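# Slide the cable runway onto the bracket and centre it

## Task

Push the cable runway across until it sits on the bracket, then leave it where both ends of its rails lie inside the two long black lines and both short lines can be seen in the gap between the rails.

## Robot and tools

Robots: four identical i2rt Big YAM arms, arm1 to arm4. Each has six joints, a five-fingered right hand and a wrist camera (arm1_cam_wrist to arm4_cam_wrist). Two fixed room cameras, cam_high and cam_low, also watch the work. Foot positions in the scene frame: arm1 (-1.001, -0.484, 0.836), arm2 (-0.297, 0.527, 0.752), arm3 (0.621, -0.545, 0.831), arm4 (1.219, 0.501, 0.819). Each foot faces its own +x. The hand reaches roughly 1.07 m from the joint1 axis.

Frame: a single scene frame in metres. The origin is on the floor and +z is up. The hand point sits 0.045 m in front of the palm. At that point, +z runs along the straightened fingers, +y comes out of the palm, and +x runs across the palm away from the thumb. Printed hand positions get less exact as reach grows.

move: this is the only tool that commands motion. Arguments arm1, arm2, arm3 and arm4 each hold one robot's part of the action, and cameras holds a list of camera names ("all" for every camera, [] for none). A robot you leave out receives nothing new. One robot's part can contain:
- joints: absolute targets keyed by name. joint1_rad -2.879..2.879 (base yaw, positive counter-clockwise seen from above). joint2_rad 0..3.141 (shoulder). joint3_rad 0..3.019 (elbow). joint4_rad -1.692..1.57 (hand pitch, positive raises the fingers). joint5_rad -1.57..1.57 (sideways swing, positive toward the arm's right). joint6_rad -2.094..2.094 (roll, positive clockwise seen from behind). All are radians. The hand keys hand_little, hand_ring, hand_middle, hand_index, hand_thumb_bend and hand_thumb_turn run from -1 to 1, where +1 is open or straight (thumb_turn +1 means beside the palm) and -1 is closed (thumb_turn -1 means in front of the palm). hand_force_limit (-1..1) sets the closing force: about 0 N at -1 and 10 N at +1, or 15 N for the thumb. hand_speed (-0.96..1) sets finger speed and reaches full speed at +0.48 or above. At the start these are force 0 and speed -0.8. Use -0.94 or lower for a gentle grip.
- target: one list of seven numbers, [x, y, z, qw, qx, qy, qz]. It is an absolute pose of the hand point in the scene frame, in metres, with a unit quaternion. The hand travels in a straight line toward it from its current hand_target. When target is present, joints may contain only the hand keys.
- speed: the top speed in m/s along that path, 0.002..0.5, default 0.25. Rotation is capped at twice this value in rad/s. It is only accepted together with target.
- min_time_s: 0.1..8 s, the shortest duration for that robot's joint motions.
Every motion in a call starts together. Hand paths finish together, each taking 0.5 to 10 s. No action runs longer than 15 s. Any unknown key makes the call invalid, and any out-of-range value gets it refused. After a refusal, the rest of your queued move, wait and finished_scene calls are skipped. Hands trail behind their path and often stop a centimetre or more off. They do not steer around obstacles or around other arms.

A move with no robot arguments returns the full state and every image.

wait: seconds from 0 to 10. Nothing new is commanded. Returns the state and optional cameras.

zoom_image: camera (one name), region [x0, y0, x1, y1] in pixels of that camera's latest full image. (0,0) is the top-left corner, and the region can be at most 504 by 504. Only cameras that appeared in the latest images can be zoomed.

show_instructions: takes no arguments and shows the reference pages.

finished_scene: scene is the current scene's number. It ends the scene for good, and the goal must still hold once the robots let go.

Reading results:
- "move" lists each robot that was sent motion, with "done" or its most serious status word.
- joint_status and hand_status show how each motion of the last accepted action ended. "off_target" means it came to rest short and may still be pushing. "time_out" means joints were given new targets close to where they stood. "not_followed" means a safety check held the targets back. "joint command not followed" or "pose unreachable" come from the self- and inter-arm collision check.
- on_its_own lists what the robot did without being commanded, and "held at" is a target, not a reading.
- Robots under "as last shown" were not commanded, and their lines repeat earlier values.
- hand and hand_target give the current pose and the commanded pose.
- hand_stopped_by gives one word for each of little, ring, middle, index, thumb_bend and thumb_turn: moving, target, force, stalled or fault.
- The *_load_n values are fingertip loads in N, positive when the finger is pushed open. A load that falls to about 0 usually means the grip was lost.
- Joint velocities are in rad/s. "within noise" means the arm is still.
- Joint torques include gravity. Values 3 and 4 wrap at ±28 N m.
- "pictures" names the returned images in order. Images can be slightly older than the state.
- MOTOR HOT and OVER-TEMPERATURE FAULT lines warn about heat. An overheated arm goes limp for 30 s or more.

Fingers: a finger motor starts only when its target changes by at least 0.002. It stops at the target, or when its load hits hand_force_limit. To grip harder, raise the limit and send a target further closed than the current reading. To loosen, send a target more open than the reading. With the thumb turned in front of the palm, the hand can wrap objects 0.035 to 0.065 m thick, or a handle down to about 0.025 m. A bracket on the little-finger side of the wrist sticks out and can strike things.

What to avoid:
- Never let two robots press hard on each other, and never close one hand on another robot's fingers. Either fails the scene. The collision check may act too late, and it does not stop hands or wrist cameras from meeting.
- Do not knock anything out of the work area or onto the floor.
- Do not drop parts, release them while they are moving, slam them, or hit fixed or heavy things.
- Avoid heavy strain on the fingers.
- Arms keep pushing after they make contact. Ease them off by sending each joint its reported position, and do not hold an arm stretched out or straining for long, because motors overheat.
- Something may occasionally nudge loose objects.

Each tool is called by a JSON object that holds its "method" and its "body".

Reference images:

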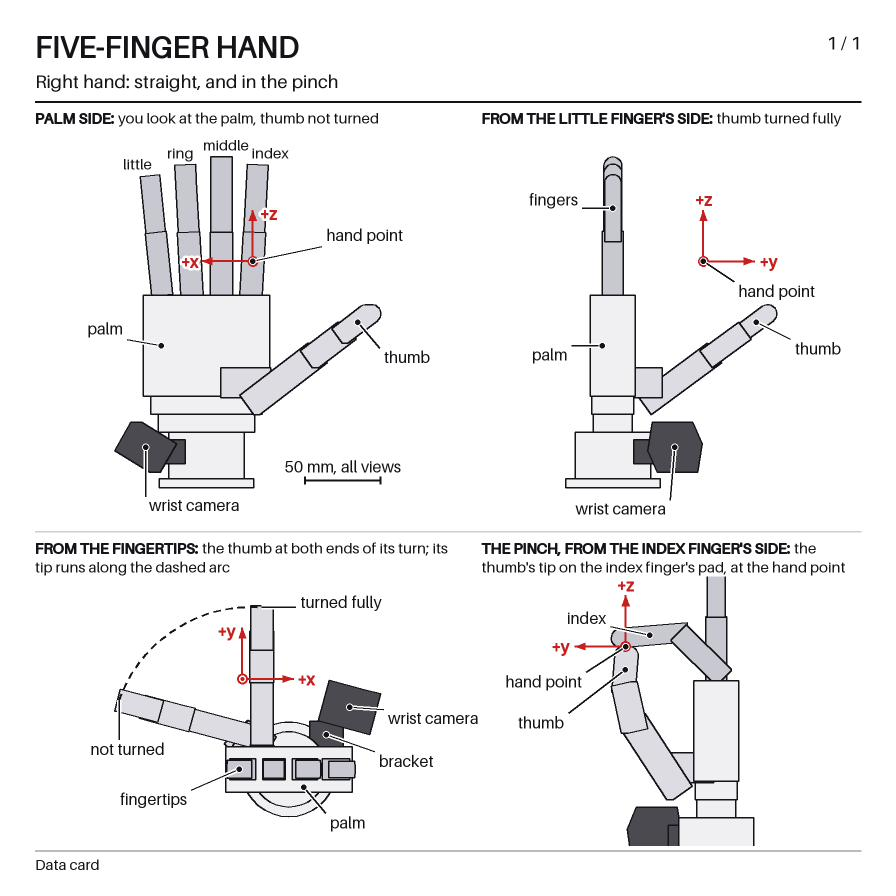

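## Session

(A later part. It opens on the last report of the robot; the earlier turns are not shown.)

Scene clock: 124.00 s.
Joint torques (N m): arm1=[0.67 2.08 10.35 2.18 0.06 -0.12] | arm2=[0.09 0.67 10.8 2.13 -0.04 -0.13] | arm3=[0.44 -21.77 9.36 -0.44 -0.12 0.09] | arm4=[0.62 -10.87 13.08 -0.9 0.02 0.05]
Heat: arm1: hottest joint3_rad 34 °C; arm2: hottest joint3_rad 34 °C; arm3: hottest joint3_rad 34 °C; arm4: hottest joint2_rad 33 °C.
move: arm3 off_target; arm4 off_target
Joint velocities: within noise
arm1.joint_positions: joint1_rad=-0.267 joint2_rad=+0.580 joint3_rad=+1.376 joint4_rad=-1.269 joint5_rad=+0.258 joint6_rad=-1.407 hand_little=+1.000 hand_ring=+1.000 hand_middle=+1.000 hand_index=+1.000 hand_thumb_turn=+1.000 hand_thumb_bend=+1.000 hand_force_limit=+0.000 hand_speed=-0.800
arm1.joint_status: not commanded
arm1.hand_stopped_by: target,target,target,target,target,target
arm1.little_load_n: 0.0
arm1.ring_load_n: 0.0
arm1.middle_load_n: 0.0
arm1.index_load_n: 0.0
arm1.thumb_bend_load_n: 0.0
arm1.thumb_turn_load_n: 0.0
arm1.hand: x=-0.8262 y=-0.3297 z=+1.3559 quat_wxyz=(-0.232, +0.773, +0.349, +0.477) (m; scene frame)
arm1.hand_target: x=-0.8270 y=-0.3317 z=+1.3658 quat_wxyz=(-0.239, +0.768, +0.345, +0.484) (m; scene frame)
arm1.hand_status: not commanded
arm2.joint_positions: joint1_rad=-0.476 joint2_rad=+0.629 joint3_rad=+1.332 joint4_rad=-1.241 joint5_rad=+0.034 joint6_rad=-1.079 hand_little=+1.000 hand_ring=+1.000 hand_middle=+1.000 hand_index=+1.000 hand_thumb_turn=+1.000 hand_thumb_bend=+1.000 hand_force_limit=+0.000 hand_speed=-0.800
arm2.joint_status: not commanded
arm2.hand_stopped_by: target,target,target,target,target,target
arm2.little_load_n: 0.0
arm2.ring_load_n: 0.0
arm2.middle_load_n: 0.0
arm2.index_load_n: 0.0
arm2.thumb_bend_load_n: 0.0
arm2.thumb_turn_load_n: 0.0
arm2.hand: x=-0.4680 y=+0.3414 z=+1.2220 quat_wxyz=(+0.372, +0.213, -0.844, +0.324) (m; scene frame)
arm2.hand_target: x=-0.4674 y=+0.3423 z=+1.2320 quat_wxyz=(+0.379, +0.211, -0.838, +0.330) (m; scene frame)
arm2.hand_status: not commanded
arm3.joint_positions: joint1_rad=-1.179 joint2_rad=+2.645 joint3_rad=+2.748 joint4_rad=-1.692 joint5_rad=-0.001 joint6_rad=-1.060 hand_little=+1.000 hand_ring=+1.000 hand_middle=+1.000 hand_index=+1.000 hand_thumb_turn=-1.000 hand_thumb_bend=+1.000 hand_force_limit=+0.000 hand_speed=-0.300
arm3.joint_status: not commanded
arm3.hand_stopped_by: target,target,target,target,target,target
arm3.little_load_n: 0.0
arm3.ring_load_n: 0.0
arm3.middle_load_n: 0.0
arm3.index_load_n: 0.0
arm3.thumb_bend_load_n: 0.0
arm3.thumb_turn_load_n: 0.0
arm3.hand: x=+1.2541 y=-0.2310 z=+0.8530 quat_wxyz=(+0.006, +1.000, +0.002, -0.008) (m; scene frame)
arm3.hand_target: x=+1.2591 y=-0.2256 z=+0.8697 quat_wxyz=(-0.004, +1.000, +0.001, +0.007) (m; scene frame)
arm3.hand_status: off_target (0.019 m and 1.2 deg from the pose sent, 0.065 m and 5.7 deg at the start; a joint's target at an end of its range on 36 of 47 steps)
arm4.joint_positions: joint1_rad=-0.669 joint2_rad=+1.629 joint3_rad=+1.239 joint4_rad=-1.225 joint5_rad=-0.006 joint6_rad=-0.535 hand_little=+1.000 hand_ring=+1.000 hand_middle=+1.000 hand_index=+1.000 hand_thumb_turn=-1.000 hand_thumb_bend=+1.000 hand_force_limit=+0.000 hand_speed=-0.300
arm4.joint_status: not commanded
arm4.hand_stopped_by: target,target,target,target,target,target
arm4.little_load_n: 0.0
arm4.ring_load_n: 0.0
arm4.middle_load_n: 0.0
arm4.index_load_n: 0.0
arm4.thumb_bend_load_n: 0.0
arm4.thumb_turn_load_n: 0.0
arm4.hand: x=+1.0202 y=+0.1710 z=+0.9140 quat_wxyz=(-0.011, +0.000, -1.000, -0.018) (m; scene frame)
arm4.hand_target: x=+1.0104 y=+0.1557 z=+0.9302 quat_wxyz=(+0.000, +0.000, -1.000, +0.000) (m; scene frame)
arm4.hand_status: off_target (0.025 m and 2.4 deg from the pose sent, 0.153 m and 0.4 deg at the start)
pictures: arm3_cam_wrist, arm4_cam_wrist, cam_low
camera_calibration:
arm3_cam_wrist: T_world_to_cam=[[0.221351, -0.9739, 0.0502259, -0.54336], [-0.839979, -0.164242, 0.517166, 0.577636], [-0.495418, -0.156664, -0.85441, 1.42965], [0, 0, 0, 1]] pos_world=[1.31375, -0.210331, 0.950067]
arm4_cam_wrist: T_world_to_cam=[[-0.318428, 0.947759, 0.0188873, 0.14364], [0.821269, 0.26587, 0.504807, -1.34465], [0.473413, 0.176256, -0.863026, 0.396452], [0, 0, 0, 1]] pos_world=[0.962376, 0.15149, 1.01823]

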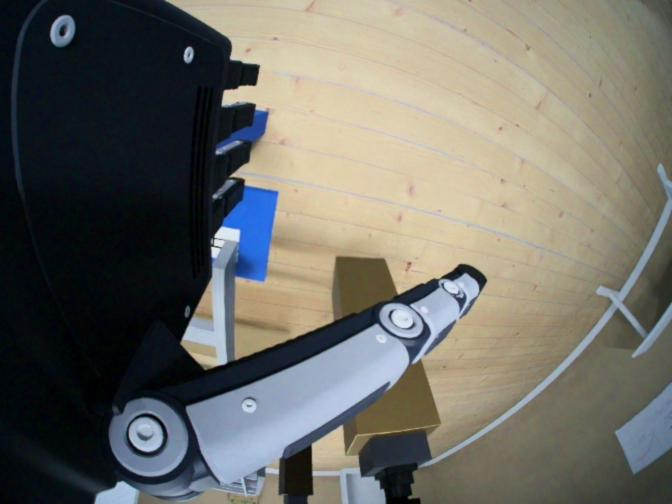

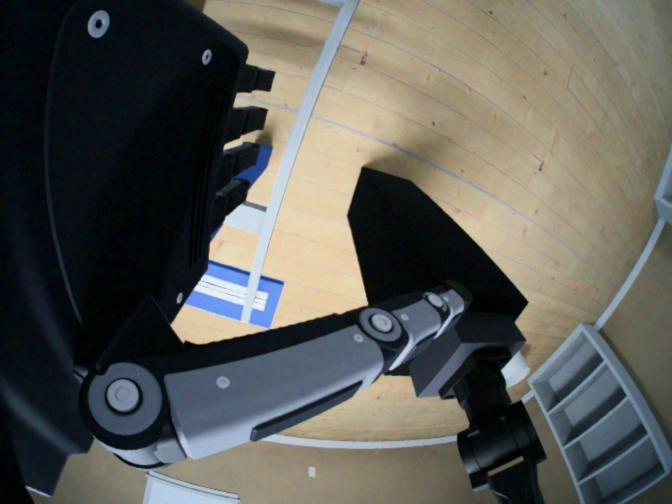

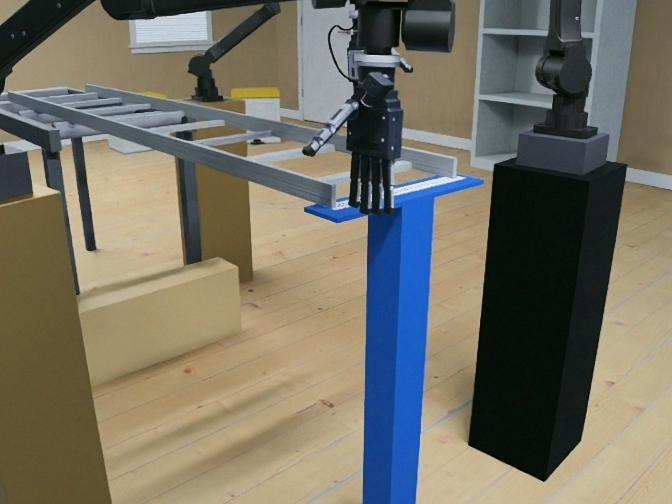

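{"method": "zoom_image", "body": {"camera": "arm4_cam_wrist", "region": [190, 255, 290, 335]}}

{"method": "zoom_image", "body": {"camera": "arm3_cam_wrist", "region": [190, 170, 290, 290]}}

{"method": "zoom_image", "body": {"camera": "cam_low", "region": [300, 150, 400, 225]}}

Scaled by 5.040 from the camera's 672x504 image, which has a finer 960x720 frame.

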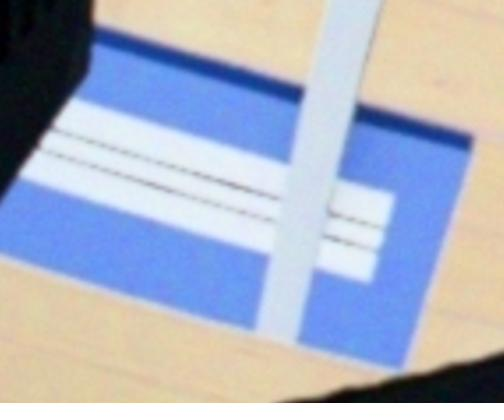

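Scaled by 4.200 from the camera's 672x504 image, which has a finer 960x720 frame.

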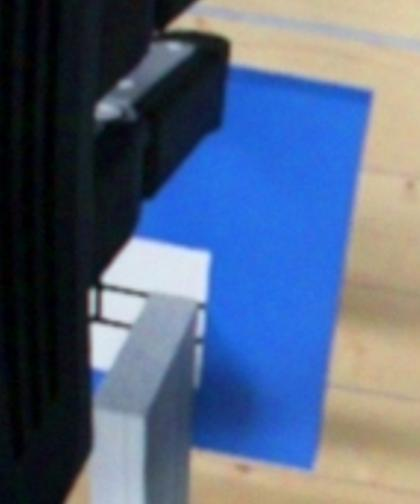

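Scaled by 5.040 from the camera's 672x504 image, which has a finer 960x720 frame.

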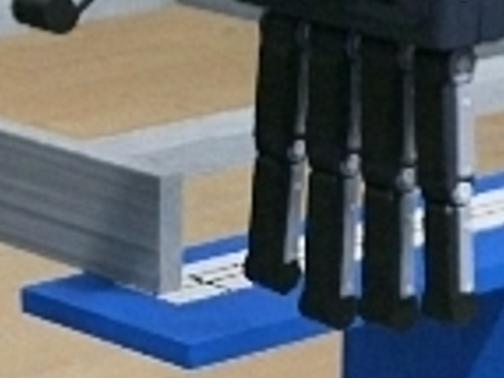

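{"method": "move", "body": {"arm4": {"target": [1.20, 0.10, 0.95, 0, 0, 1, 0], "speed": 0.25}, "cameras": ["arm4_cam_wrist", "cam_low"]}}

{"method": "zoom_image", "body": {"camera": "arm4_cam_wrist", "region": [220, 60, 420, 240]}}

Scene clock: 129.30 s.
Joint torques (N m): arm1=[1.08 2.43 10.47 2.17 0.05 -0.1] | arm2=[0.15 1.14 10.76 2.14 -0.07 -0.09] | arm3=[0.32 -21.48 9.28 -0.47 -0.13 0.06] | arm4=[0.56 -10.11 14.06 -0.96 0.06 0.16]
Heat: arm1: hottest joint3_rad 34 °C; arm2: hottest joint3_rad 34 °C; arm3: hottest joint3_rad 34 °C; arm4: hottest joint2_rad 33 °C.
move: arm4 off_target
Joint velocities: within noise
arm1, arm2, arm3: as last shown
arm4.joint_positions: joint1_rad=-0.244 joint2_rad=+1.585 joint3_rad=+1.239 joint4_rad=-1.272 joint5_rad=-0.008 joint6_rad=-0.123 hand_little=+1.000 hand_ring=+1.000 hand_middle=+1.000 hand_index=+1.000 hand_thumb_turn=-1.000 hand_thumb_bend=+1.000 hand_force_limit=+0.000 hand_speed=-0.300
arm4.joint_status: not commanded
arm4.hand_stopped_by: target,target,target,target,target,target
arm4.little_load_n: 0.0
arm4.ring_load_n: 0.0
arm4.middle_load_n: 0.0
arm4.index_load_n: 0.0
arm4.thumb_bend_load_n: 0.0
arm4.thumb_turn_load_n: 0.0
arm4.hand: x=+1.2026 y=+0.1223 z=+0.9326 quat_wxyz=(-0.004, +0.006, -1.000, -0.023) (m; scene frame)
arm4.hand_target: x=+1.2001 y=+0.1012 z=+0.9502 quat_wxyz=(+0.000, +0.000, -1.000, +0.000) (m; scene frame)
arm4.hand_status: off_target (0.028 m and 2.8 deg from the pose sent, 0.197 m and 2.4 deg at the start)
pictures: arm4_cam_wrist, cam_low
camera_calibration:
arm4_cam_wrist: T_world_to_cam=[[-0.329892, 0.943423, 0.0335159, 0.248232], [0.824943, 0.270838, 0.496101, -1.48784], [0.458956, 0.191309, -0.867618, 0.354555], [0, 0, 0, 1]] pos_world=[1.14655, 0.100946, 1.03742]

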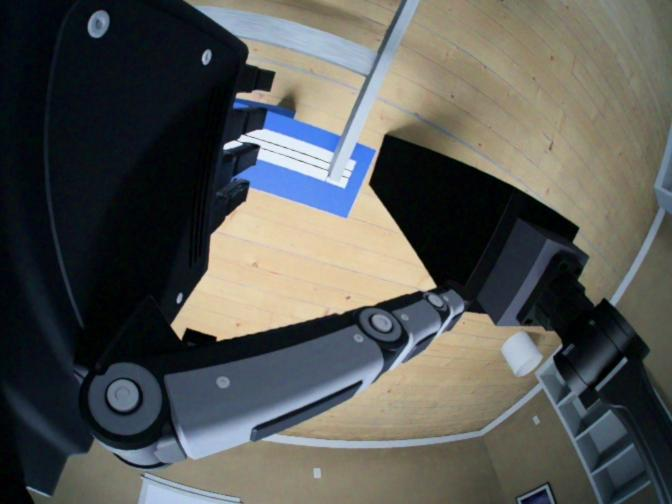

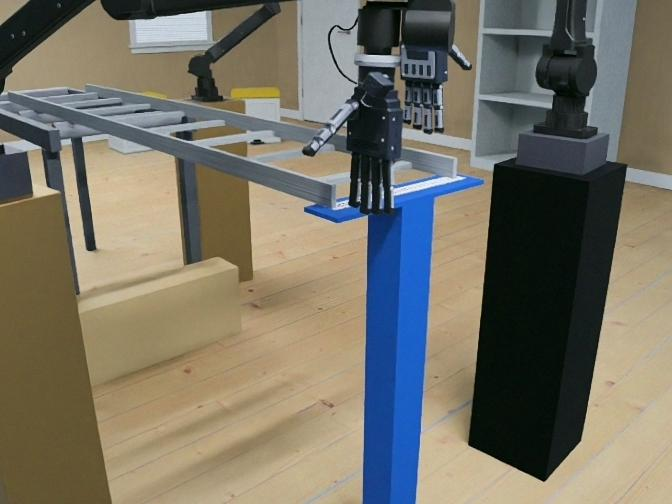

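Scaled by 2.520 from the camera's 672x504 image, which has a finer 960x720 frame.

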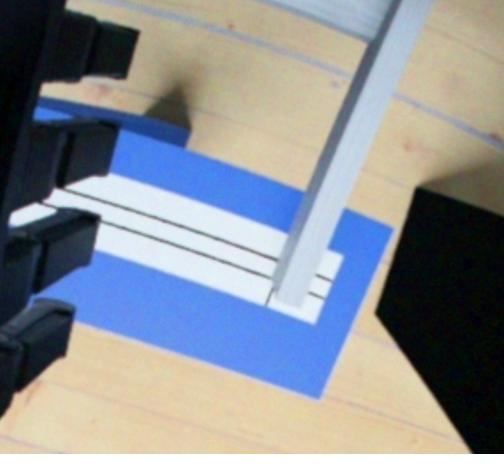

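{"method": "zoom_image", "body": {"camera": "arm4_cam_wrist", "region": [310, 150, 370, 200]}}

Scaled by 8.400 from the camera's 672x504 image, which has a finer 960x720 frame.

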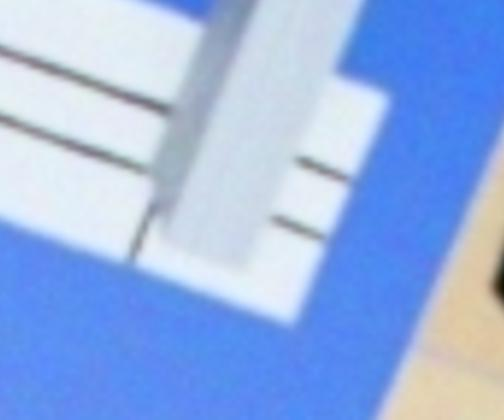

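{"method": "move", "body": {"arm4": {"target": [1.0, 0.15, 0.93, 0, 0, 1, 0], "speed": 0.25, "joints": {"hand_speed": 0.0, "hand_thumb_turn": 0.2}}}}

{"method": "move", "body": {"arm4": {"target": [0.995, 0.160, 0.805, 0, 0, 1, 0], "speed": 0.15}, "cameras": ["arm4_cam_wrist", "arm3_cam_wrist"]}}

{"method": "zoom_image", "body": {"camera": "arm3_cam_wrist", "region": [200, 200, 280, 280]}}

Scene clock: 138.00 s.
Joint torques (N m): arm1=[1.08 2.49 10.41 2.17 0.08 -0.11] | arm2=[0.03 1.32 10.7 2 0.04 -0.09] | arm3=[0.73 -21.36 9.4 -0.47 -0.15 0.06] | arm4=[1.03 -10.05 13.48 -0.1 -0.11 -0.04]
Heat: arm1: hottest joint3_rad 34 °C; arm2: hottest joint3_rad 34 °C; arm3: hottest joint3_rad 34 °C; arm4: hottest joint3_rad 34 °C.
move: arm4 off_target
Joint velocities: within noise
arm1, arm2, arm3: as last shown
arm4.joint_positions: joint1_rad=-0.685 joint2_rad=+1.640 joint3_rad=+1.264 joint4_rad=-1.251 joint5_rad=-0.002 joint6_rad=-0.537 hand_little=+1.000 hand_ring=+1.000 hand_middle=+1.000 hand_index=+1.000 hand_thumb_turn=+0.200 hand_thumb_bend=+1.000 hand_force_limit=+0.000 hand_speed=+0.000
arm4.joint_status: all done
arm4.hand_stopped_by: target,target,target,target,target,target
arm4.little_load_n: 0.0
arm4.ring_load_n: 0.0
arm4.middle_load_n: 0.0
arm4.index_load_n: 0.0
arm4.thumb_bend_load_n: 0.0
arm4.thumb_turn_load_n: 0.0
arm4.hand: x=+1.0126 y=+0.1723 z=+0.9193 quat_wxyz=(-0.013, -0.007, -1.000, -0.023) (m; scene frame)
arm4.hand_target: x=+1.0006 y=+0.1509 z=+0.9304 quat_wxyz=(+0.000, +0.000, -1.000, +0.000) (m; scene frame)
arm4.hand_status: off_target (0.028 m and 3.1 deg from the pose sent, 0.205 m and 2.8 deg at the start)
pictures: none

Scene clock: 139.57 s.
Joint torques (N m): arm1=[1.03 2.61 10.4 2.11 0.08 -0.12] | arm2=[0.38 1.67 10.73 2.06 -0.06 -0.1] | arm3=[0.26 -21.54 9.29 -0.53 -0.11 0.11] | arm4=[0.15 -11.05 6.65 0.24 -0.11 -0.05]
Heat: arm1: hottest joint3_rad 34 °C; arm2: hottest joint3_rad 34 °C; arm3: hottest joint3_rad 34 °C; arm4: hottest joint3_rad 34 °C.
move: arm4 done
Joint velocities: within noise
arm1, arm2, arm3: as last shown
arm4.joint_positions: joint1_rad=-0.693 joint2_rad=+1.786 joint3_rad=+1.152 joint4_rad=-0.936 joint5_rad=-0.003 joint6_rad=-0.556 hand_little=+1.000 hand_ring=+1.000 hand_middle=+1.000 hand_index=+1.000 hand_thumb_turn=+0.200 hand_thumb_bend=+1.000 hand_force_limit=+0.000 hand_speed=+0.000
arm4.joint_status: not commanded
arm4.hand_stopped_by: target,target,target,target,target,target
arm4.little_load_n: 0.0
arm4.ring_load_n: 0.0
arm4.middle_load_n: 0.0
arm4.index_load_n: 0.0
arm4.thumb_bend_load_n: 0.0
arm4.thumb_turn_load_n: 0.0
arm4.hand: x=+0.9970 y=+0.1565 z=+0.8114 quat_wxyz=(+0.002, -0.002, -1.000, +0.001) (m; scene frame)
arm4.hand_target: x=+0.9951 y=+0.1600 z=+0.8051 quat_wxyz=(+0.000, +0.000, -1.000, +0.000) (m; scene frame)
arm4.hand_status: done (0.008 m and 0.3 deg from the pose sent, 0.116 m and 3.1 deg at the start)
pictures: arm3_cam_wrist, arm4_cam_wrist
camera_calibration:
arm3_cam_wrist: T_world_to_cam=[[0.221351, -0.9739, 0.0502259, -0.54336], [-0.839979, -0.164242, 0.517166, 0.577636], [-0.495418, -0.156664, -0.85441, 1.42965], [0, 0, 0, 1]] pos_world=[1.31375, -0.210331, 0.950067]
arm4_cam_wrist: T_world_to_cam=[[-0.314956, 0.949069, -0.00839709, 0.170435], [0.835154, 0.281334, 0.47262, -1.26016], [0.450911, 0.141842, -0.881226, 0.363987], [0, 0, 0, 1]] pos_world=[0.941979, 0.141142, 0.917763]

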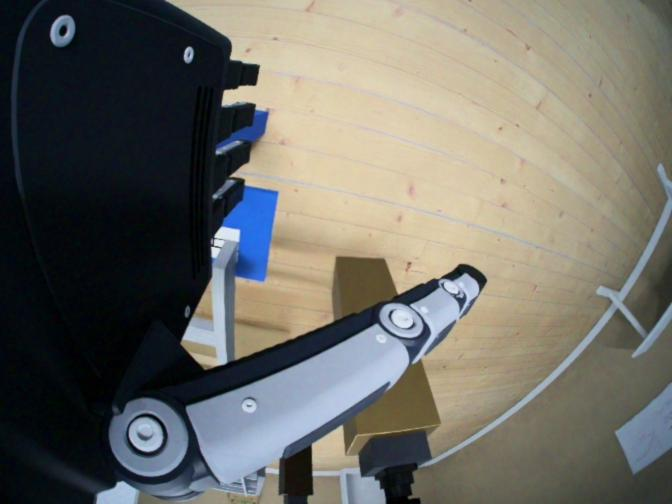

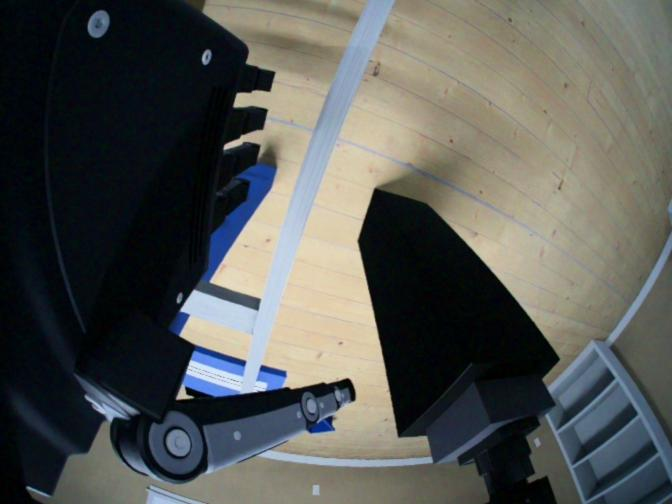

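Scaled by 6.300 from the camera's 672x504 image, which has a finer 960x720 frame.

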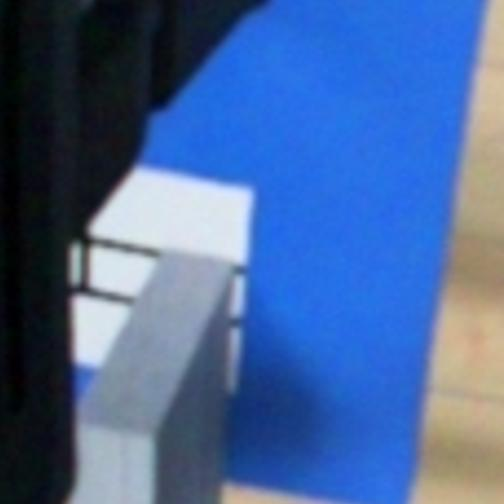

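{"method": "move", "body": {"arm4": {"target": [0.992, 0.203, 0.800, 0, 0, 1, 0], "speed": 0.06}, "cameras": ["arm4_cam_wrist", "arm3_cam_wrist"]}}

{"method": "zoom_image", "body": {"camera": "arm3_cam_wrist", "region": [200, 200, 280, 280]}}

Scene clock: 141.97 s.
Joint torques (N m): arm1=[0.73 2.61 10.4 2.14 0.09 -0.11] | arm2=[0.97 1.9 10.88 2.02 -0.08 -0.1] | arm3=[0.62 -21.66 9.31 -0.39 -0.16 0.08] | arm4=[-0.85 -12.1 5.3 -0.46 0.32 -0.17]
Heat: arm1: hottest joint3_rad 34 °C; arm2: hottest joint3_rad 34 °C; arm3: hottest joint3_rad 33 °C; arm4: hottest joint3_rad 33 °C.
move: arm4 off_target
Joint velocities: within noise
arm1, arm2, arm3: as last shown
arm4.joint_positions: joint1_rad=-0.738 joint2_rad=+1.748 joint3_rad=+1.055 joint4_rad=-0.873 joint5_rad=-0.014 joint6_rad=-0.602 hand_little=+1.000 hand_ring=+1.000 hand_middle=+1.000 hand_index=+1.000 hand_thumb_turn=+0.200 hand_thumb_bend=+1.000 hand_force_limit=+0.000 hand_speed=+0.000
arm4.joint_status: not commanded
arm4.hand_stopped_by: target,target,target,target,target,target
arm4.little_load_n: 0.0
arm4.ring_load_n: -0.5
arm4.middle_load_n: 0.0
arm4.index_load_n: 0.5
arm4.thumb_bend_load_n: 0.0
arm4.thumb_turn_load_n: 0.0
arm4.hand: x=+0.9960 y=+0.1889 z=+0.7985 quat_wxyz=(-0.001, -0.001, -1.000, +0.006) (m; scene frame)
arm4.hand_target: x=+0.9924 y=+0.2028 z=+0.7998 quat_wxyz=(+0.000, +0.000, -1.000, +0.000) (m; scene frame)
arm4.hand_status: off_target (0.015 m and 0.7 deg from the pose sent, 0.048 m and 0.3 deg at the start)
pictures: arm3_cam_wrist, arm4_cam_wrist
camera_calibration:
arm3_cam_wrist: T_world_to_cam=[[0.221351, -0.9739, 0.0502259, -0.54336], [-0.839979, -0.164242, 0.517166, 0.577636], [-0.495418, -0.156664, -0.85441, 1.42965], [0, 0, 0, 1]] pos_world=[1.31375, -0.210331, 0.950067]
arm4_cam_wrist: T_world_to_cam=[[-0.316, 0.948556, -0.019621, 0.149334], [0.831524, 0.286852, 0.475693, -1.26215], [0.45685, 0.134004, -0.879393, 0.342671], [0, 0, 0, 1]] pos_world=[0.940152, 0.174481, 0.90467]

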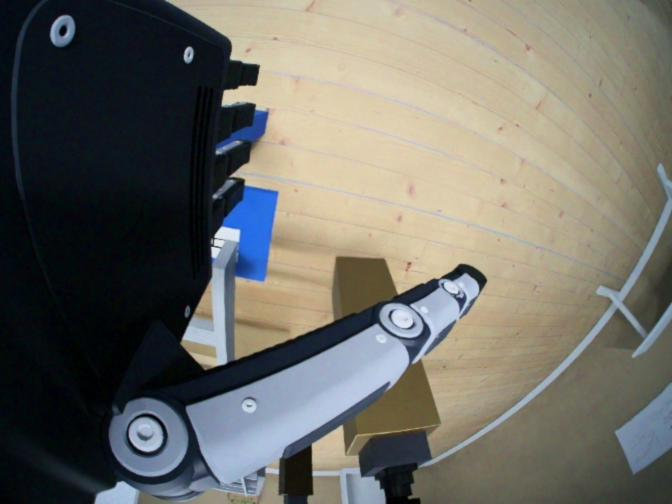

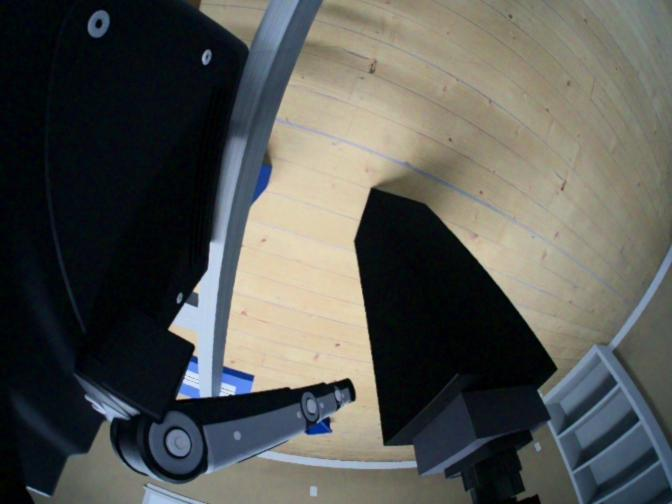

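Scaled by 6.300 from the camera's 672x504 image, which has a finer 960x720 frame.

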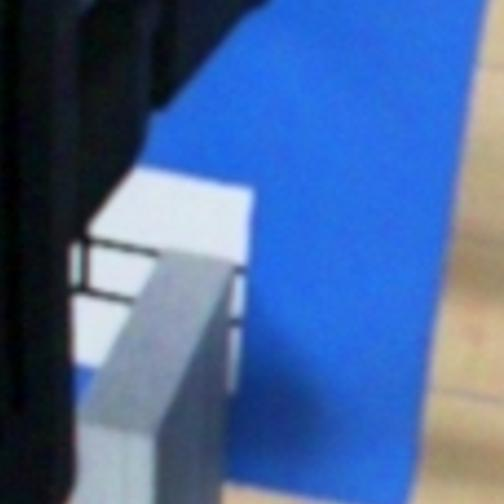

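{"method": "move", "body": {"arm4": {"target": [0.992, 0.216, 0.800, 0, 0, 1, 0], "speed": 0.05}, "cameras": ["arm3_cam_wrist"]}}

{"method": "zoom_image", "body": {"camera": "arm3_cam_wrist", "region": [200, 200, 280, 280]}}

Scene clock: 143.57 s.
Joint torques (N m): arm1=[0.73 2.49 10.39 2.22 0.08 -0.11] | arm2=[0.62 1.61 10.69 2.06 0 -0.13] | arm3=[0.62 -21.71 9.28 -0.42 -0.12 0.06] | arm4=[-1.73 -12.4 4.45 -1.33 0.61 -0.3]
Heat: arm1: hottest joint3_rad 34 °C; arm2: hottest joint3_rad 34 °C; arm3: hottest joint3_rad 33 °C; arm4: hottest joint3_rad 33 °C.
move: arm4 off_target
Joint velocities: within noise
arm1, arm2, arm3: as last shown
arm4.joint_positions: joint1_rad=-0.743 joint2_rad=+1.732 joint3_rad=+1.034 joint4_rad=-0.843 joint5_rad=-0.022 joint6_rad=-0.606 hand_little=+1.000 hand_ring=+1.000 hand_middle=+1.000 hand_index=+1.000 hand_thumb_turn=+0.200 hand_thumb_bend=+1.000 hand_force_limit=+0.000 hand_speed=+0.000
arm4.joint_status: not commanded
arm4.hand_stopped_by: target,target,target,target,target,target
arm4.little_load_n: 0.0
arm4.ring_load_n: 0.0
arm4.middle_load_n: 0.0
arm4.index_load_n: 0.0
arm4.thumb_bend_load_n: 0.0
arm4.thumb_turn_load_n: 0.0
arm4.hand: x=+0.9959 y=+0.1893 z=+0.7974 quat_wxyz=(+0.002, -0.001, -1.000, +0.019) (m; scene frame)
arm4.hand_target: x=+0.9929 y=+0.2149 z=+0.7996 quat_wxyz=(-0.001, +0.000, -1.000, +0.000) (m; scene frame)
arm4.hand_status: off_target (0.027 m and 2.2 deg from the pose sent, 0.027 m and 0.7 deg at the start)
pictures: arm3_cam_wrist
camera_calibration:
arm3_cam_wrist: T_world_to_cam=[[0.221351, -0.9739, 0.0502259, -0.54336], [-0.839979, -0.164242, 0.517166, 0.577636], [-0.495418, -0.156664, -0.85441, 1.42965], [0, 0, 0, 1]] pos_world=[1.31375, -0.210331, 0.950067]

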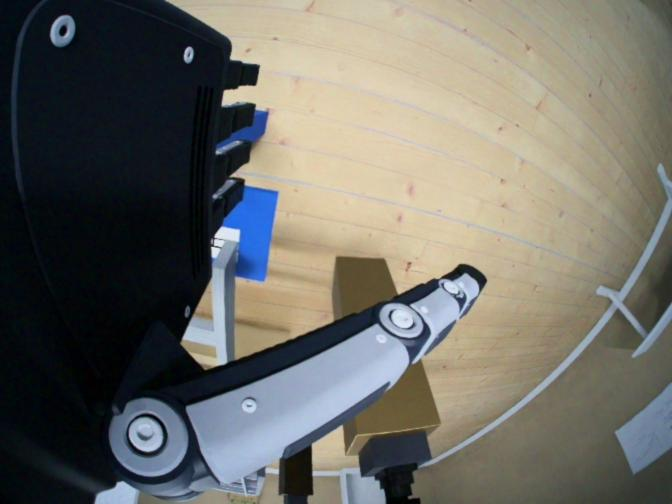

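Scaled by 6.300 from the camera's 672x504 image, which has a finer 960x720 frame.

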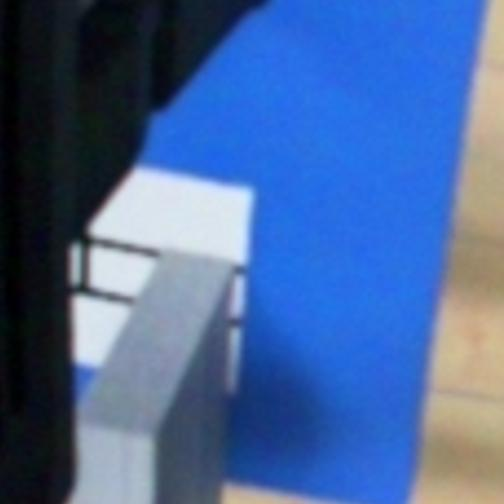

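{"method": "move", "body": {"arm4": {"target": [0.990, 0.228, 0.800, 0, 0, 1, 0], "speed": 0.04}, "cameras": ["arm3_cam_wrist"]}}

{"method": "zoom_image", "body": {"camera": "arm3_cam_wrist", "region": [200, 200, 280, 280]}}

Scene clock: 145.27 s.
Joint torques (N m): arm1=[1.08 2.55 10.24 2.15 0.08 -0.09] | arm2=[0.73 1.49 10.78 1.94 -0.01 -0.11] | arm3=[0.5 -21.66 9.29 -0.43 -0.17 0.06] | arm4=[-2.08 -12.16 4.38 -1.59 0.8 -0.33]
Heat: arm1: hottest joint3_rad 34 °C; arm2: hottest joint3_rad 34 °C; arm3: hottest joint3_rad 33 °C; arm4: hottest joint3_rad 33 °C.
move: arm4 off_target
Joint velocities: within noise
arm1, arm2, arm3: as last shown
arm4.joint_positions: joint1_rad=-0.760 joint2_rad=+1.715 joint3_rad=+1.009 joint4_rad=-0.829 joint5_rad=-0.028 joint6_rad=-0.623 hand_little=+1.000 hand_ring=+1.000 hand_middle=+1.000 hand_index=+1.000 hand_thumb_turn=+0.200 hand_thumb_bend=+1.000 hand_force_limit=+0.000 hand_speed=+0.000
arm4.joint_status: not commanded
arm4.hand_stopped_by: target,target,target,target,target,target
arm4.little_load_n: 0.0
arm4.ring_load_n: 0.0
arm4.middle_load_n: 0.0
arm4.index_load_n: 0.0
arm4.thumb_bend_load_n: 0.0
arm4.thumb_turn_load_n: 0.0
arm4.hand: x=+0.9942 y=+0.1985 z=+0.7970 quat_wxyz=(+0.002, -0.001, -1.000, +0.023) (m; scene frame)
arm4.hand_target: x=+0.9911 y=+0.2267 z=+0.7994 quat_wxyz=(-0.001, +0.000, -1.000, +0.000) (m; scene frame)
arm4.hand_status: off_target (0.030 m and 2.6 deg from the pose sent, 0.039 m and 2.2 deg at the start)
pictures: arm3_cam_wrist
camera_calibration:
arm3_cam_wrist: T_world_to_cam=[[0.221351, -0.9739, 0.0502259, -0.54336], [-0.839979, -0.164242, 0.517166, 0.577636], [-0.495418, -0.156664, -0.85441, 1.42965], [0, 0, 0, 1]] pos_world=[1.31375, -0.210331, 0.950067]

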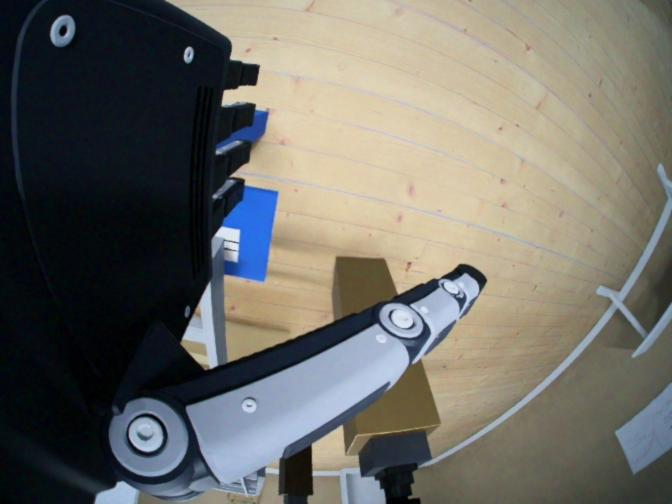

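Scaled by 6.300 from the camera's 672x504 image, which has a finer 960x720 frame.

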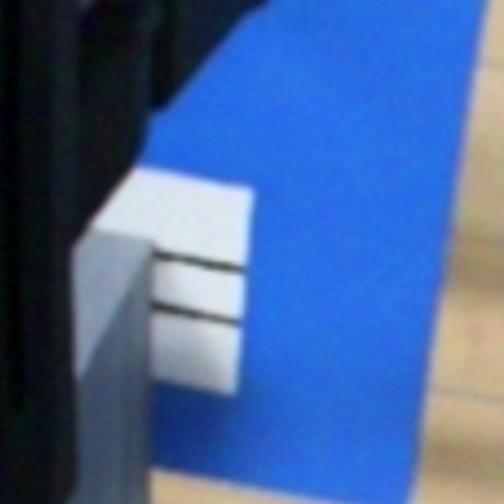

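{"method": "move", "body": {"arm4": {"target": [0.995, 0.165, 0.80, 0, 0, 1, 0], "speed": 0.1}}}

{"method": "move", "body": {"arm4": {"target": [0.998, 0.158, 0.93, 0, 0, 1, 0], "speed": 0.2}, "arm3": {"target": [1.238, -0.212, 0.866, 0, 1, 0, 0], "speed": 0.1}}}

{"method": "move", "body": {"arm4": {"target": [1.18, 0.115, 0.95, 0, 0, 1, 0], "speed": 0.2}, "cameras": ["arm3_cam_wrist", "arm4_cam_wrist", "cam_low"]}}

{"method": "zoom_image", "body": {"camera": "arm3_cam_wrist", "region": [190, 160, 290, 260]}}

{"method": "zoom_image", "body": {"camera": "arm4_cam_wrist", "region": [290, 120, 390, 220]}}

Scene clock: 151.40 s.
Joint torques (N m): arm1=[0.62 2.49 10.3 2.11 0.07 -0.11] | arm2=[0.09 0.56 10.82 2.14 -0.06 -0.15] | arm3=[0.56 -21.54 9.25 -0.4 -0.12 0.07] | arm4=[0.97 -10.34 11.25 -0.88 0.07 0.17]
Heat: arm1: hottest joint3_rad 34 °C; arm2: hottest joint3_rad 34 °C; arm3: hottest joint3_rad 33 °C; arm4: hottest joint3_rad 33 °C.
move: arm4 off_target
Joint velocities: within noise
arm1, arm2, arm3: as last shown
arm1.index_load_n: -0.5
arm2.thumb_bend_load_n: -0.5
arm4.joint_positions: joint1_rad=-0.711 joint2_rad=+1.781 joint3_rad=+1.076 joint4_rad=-0.894 joint5_rad=-0.007 joint6_rad=-0.584 hand_little=+1.000 hand_ring=+1.000 hand_middle=+1.000 hand_index=+1.000 hand_thumb_turn=+0.200 hand_thumb_bend=+1.000 hand_force_limit=+0.000 hand_speed=+0.000
arm4.joint_status: not commanded
arm4.hand_stopped_by: target,target,target,target,target,target
arm4.little_load_n: 0.0
arm4.ring_load_n: 0.0
arm4.middle_load_n: 0.0
arm4.index_load_n: 0.0
arm4.thumb_bend_load_n: 0.0
arm4.thumb_turn_load_n: 0.0
arm4.hand: x=+1.0046 y=+0.1831 z=+0.7930 quat_wxyz=(-0.008, +0.004, -1.000, -0.010) (m; scene frame)
arm4.hand_target: x=+0.9953 y=+0.1655 z=+0.8003 quat_wxyz=(+0.000, +0.000, -1.000, +0.000) (m; scene frame)
arm4.hand_status: off_target (0.022 m and 1.5 deg from the pose sent, 0.034 m and 2.6 deg at the start)
pictures: none

Scene clock: 152.83 s.
Joint torques (N m): arm1=[1.08 2.49 10.37 2.25 0.08 -0.11] | arm2=[0.5 1.38 10.93 1.96 -0.04 -0.1] | arm3=[1.14 -23.47 6.27 0.42 -0.17 0.16] | arm4=[1.38 -10.93 13.27 -0.98 0.05 0.16]
Heat: arm1: hottest joint3_rad 34 °C; arm2: hottest joint3_rad 34 °C; arm3: hottest joint3_rad 33 °C; arm4: hottest joint3_rad 33 °C.
move: arm3 off_target; arm4 off_target
Joint velocities: within noise
arm1.joint_positions: joint1_rad=-0.267 joint2_rad=+0.580 joint3_rad=+1.376 joint4_rad=-1.269 joint5_rad=+0.258 joint6_rad=-1.407 hand_little=+1.000 hand_ring=+1.000 hand_middle=+1.000 hand_index=+1.000 hand_thumb_turn=+1.000 hand_thumb_bend=+1.000 hand_force_limit=+0.000 hand_speed=-0.800
arm1.joint_status: not commanded
arm1.hand_stopped_by: target,target,target,target,target,target
arm1.little_load_n: 0.0
arm1.ring_load_n: 0.0
arm1.middle_load_n: 0.0
arm1.index_load_n: 0.0
arm1.thumb_bend_load_n: 0.0
arm1.thumb_turn_load_n: 0.0
arm1.hand: x=-0.8262 y=-0.3297 z=+1.3559 quat_wxyz=(-0.232, +0.773, +0.349, +0.477) (m; scene frame)
arm1.hand_target: x=-0.8270 y=-0.3317 z=+1.3658 quat_wxyz=(-0.239, +0.768, +0.345, +0.484) (m; scene frame)
arm1.hand_status: not commanded
arm2.joint_positions: joint1_rad=-0.476 joint2_rad=+0.629 joint3_rad=+1.332 joint4_rad=-1.241 joint5_rad=+0.034 joint6_rad=-1.079 hand_little=+1.000 hand_ring=+1.000 hand_middle=+1.000 hand_index=+1.000 hand_thumb_turn=+1.000 hand_thumb_bend=+1.000 hand_force_limit=+0.000 hand_speed=-0.800
arm2.joint_status: not commanded
arm2.hand_stopped_by: target,target,target,target,target,target
arm2.little_load_n: 0.0
arm2.ring_load_n: 0.0
arm2.middle_load_n: 0.0
arm2.index_load_n: 0.0
arm2.thumb_bend_load_n: 0.0
arm2.thumb_turn_load_n: 0.0
arm2.hand: x=-0.4680 y=+0.3414 z=+1.2220 quat_wxyz=(+0.372, +0.213, -0.844, +0.324) (m; scene frame)
arm2.hand_target: x=-0.4674 y=+0.3423 z=+1.2320 quat_wxyz=(+0.379, +0.211, -0.838, +0.330) (m; scene frame)
arm2.hand_status: not commanded
arm3.joint_positions: joint1_rad=-1.158 joint2_rad=+2.594 joint3_rad=+2.627 joint4_rad=-1.645 joint5_rad=-0.001 joint6_rad=-1.038 hand_little=+1.000 hand_ring=+1.000 hand_middle=+1.000 hand_index=+1.000 hand_thumb_turn=-1.000 hand_thumb_bend=+1.000 hand_force_limit=+0.000 hand_speed=-0.300
arm3.joint_status: not commanded
arm3.hand_stopped_by: target,target,target,target,target,target
arm3.little_load_n: 0.0
arm3.ring_load_n: 0.0
arm3.middle_load_n: 0.0
arm3.index_load_n: 0.0
arm3.thumb_bend_load_n: 0.0
arm3.thumb_turn_load_n: 0.0
arm3.hand: x=+1.2369 y=-0.2229 z=+0.8463 quat_wxyz=(+0.012, +1.000, +0.001, -0.018) (m; scene frame)
arm3.hand_target: x=+1.2377 y=-0.2121 z=+0.8659 quat_wxyz=(+0.000, +1.000, +0.000, +0.000) (m; scene frame)
arm3.hand_status: off_target (0.023 m and 2.4 deg from the pose sent, 0.028 m and 1.2 deg at the start)
arm4.joint_positions: joint1_rad=-0.703 joint2_rad=+1.639 joint3_rad=+1.248 joint4_rad=-1.227 joint5_rad=-0.007 joint6_rad=-0.572 hand_little=+1.000 hand_ring=+1.000 hand_middle=+1.000 hand_index=+1.000 hand_thumb_turn=+0.200 hand_thumb_bend=+1.000 hand_force_limit=+0.000 hand_speed=+0.000
arm4.joint_status: not commanded
arm4.hand_stopped_by: target,target,target,target,target,target
arm4.little_load_n: 0.0
arm4.ring_load_n: 0.0
arm4.middle_load_n: 0.0
arm4.index_load_n: 0.0
arm4.thumb_bend_load_n: 0.0
arm4.thumb_turn_load_n: 0.0
arm4.hand: x=+1.0056 y=+0.1767 z=+0.9134 quat_wxyz=(-0.013, +0.001, -1.000, -0.018) (m; scene frame)
arm4.hand_target: x=+0.9985 y=+0.1587 z=+0.9301 quat_wxyz=(+0.000, +0.000, -1.000, +0.000) (m; scene frame)
arm4.hand_status: off_target (0.026 m and 2.5 deg from the pose sent, 0.139 m and 1.5 deg at the start)
pictures: none

Scene clock: 154.73 s.
Joint torques (N m): arm1=[0.67 2.55 10.35 2.21 0.07 -0.08] | arm2=[0.32 1.14 11.04 1.95 -0.02 -0.1] | arm3=[1.14 -23.12 6.37 0.5 -0.2 0.17] | arm4=[0.67 -11.05 10.41 -0.9 0.05 0.16]
Heat: arm1: hottest joint3_rad 34 °C; arm2: hottest joint3_rad 34 °C; arm3: hottest joint3_rad 33 °C; arm4: hottest joint2_rad 32 °C.
move: arm4 off_target
Joint velocities: within noise
arm1, arm2, arm3: as last shown
arm2.middle_load_n: -0.5
arm3.little_load_n: -0.5
arm3.hand_target: x=+1.2377 y=-0.2121 z=+0.8660 quat_wxyz=(+0.000, +1.000, +0.000, -0.001) (m; scene frame)
arm4.joint_positions: joint1_rad=-0.292 joint2_rad=+1.573 joint3_rad=+1.248 joint4_rad=-1.266 joint5_rad=-0.008 joint6_rad=-0.170 hand_little=+1.000 hand_ring=+1.000 hand_middle=+1.000 hand_index=+1.000 hand_thumb_turn=+0.200 hand_thumb_bend=+1.000 hand_force_limit=+0.000 hand_speed=+0.000
arm4.joint_status: not commanded
arm4.hand_stopped_by: target,target,target,target,target,target
arm4.little_load_n: 0.0
arm4.ring_load_n: 0.0
arm4.middle_load_n: 0.0
arm4.index_load_n: 0.0
arm4.thumb_bend_load_n: 0.0
arm4.thumb_turn_load_n: 0.0
arm4.hand: x=+1.1808 y=+0.1200 z=+0.9394 quat_wxyz=(-0.003, +0.006, -1.000, -0.009) (m; scene frame)
arm4.hand_target: x=+1.1800 y=+0.1151 z=+0.9500 quat_wxyz=(+0.000, +0.000, -1.000, +0.000) (m; scene frame)
arm4.hand_status: off_target (0.012 m and 1.3 deg from the pose sent, 0.189 m and 2.5 deg at the start)
pictures: arm3_cam_wrist, arm4_cam_wrist, cam_low
camera_calibration:
arm3_cam_wrist: T_world_to_cam=[[0.220785, -0.973631, 0.057421, -0.536603], [-0.830348, -0.156756, 0.534743, 0.54291], [-0.511641, -0.165743, -0.843062, 1.42516], [0, 0, 0, 1]] pos_world=[1.29845, -0.201138, 0.941993]
arm4_cam_wrist: T_world_to_cam=[[-0.329182, 0.944227, 0.00861846, 0.265513], [0.82612, 0.283562, 0.486949, -1.4669], [0.457346, 0.167415, -0.873388, 0.381076], [0, 0, 0, 1]] pos_world=[1.12495, 0.101455, 1.04484]

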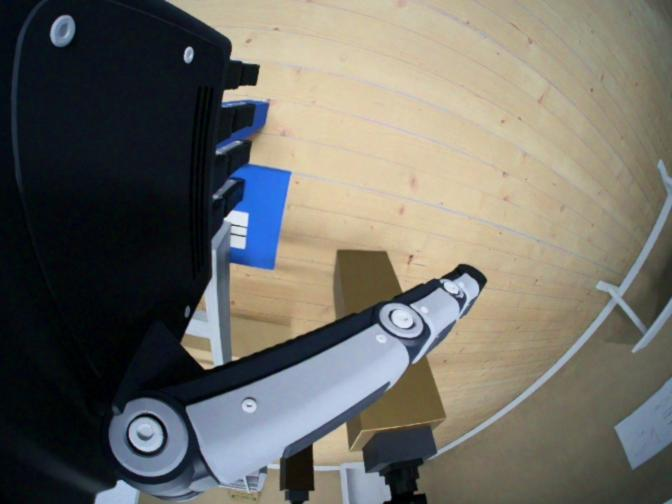

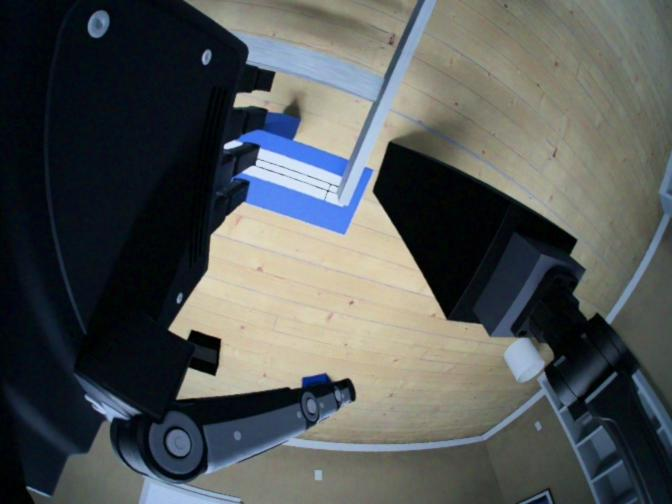

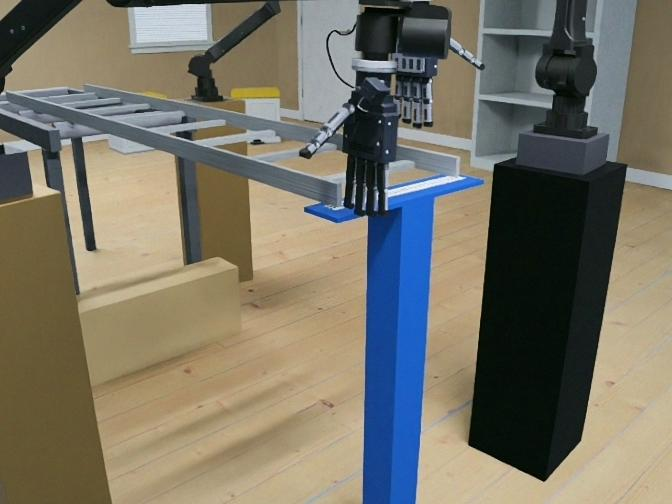

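Scaled by 5.040 from the camera's 672x504 image, which has a finer 960x720 frame.

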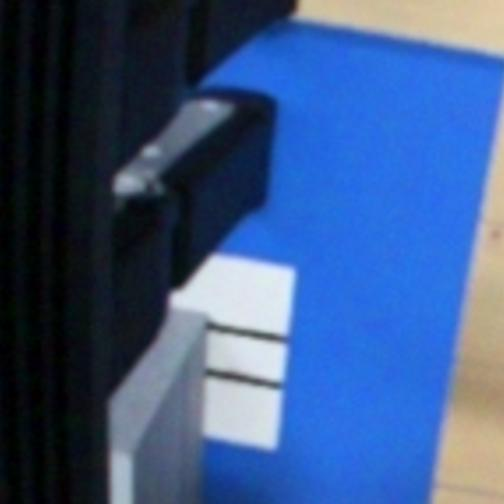

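Scaled by 5.040 from the camera's 672x504 image, which has a finer 960x720 frame.

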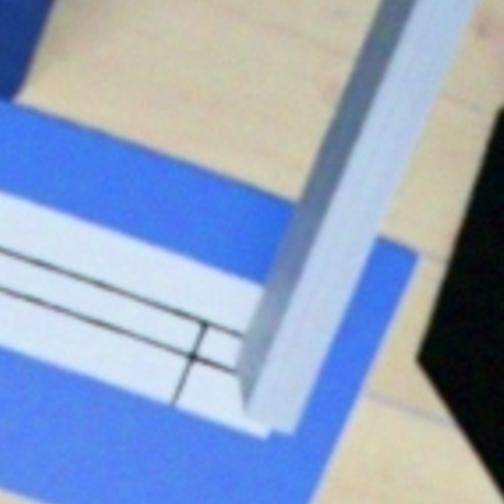

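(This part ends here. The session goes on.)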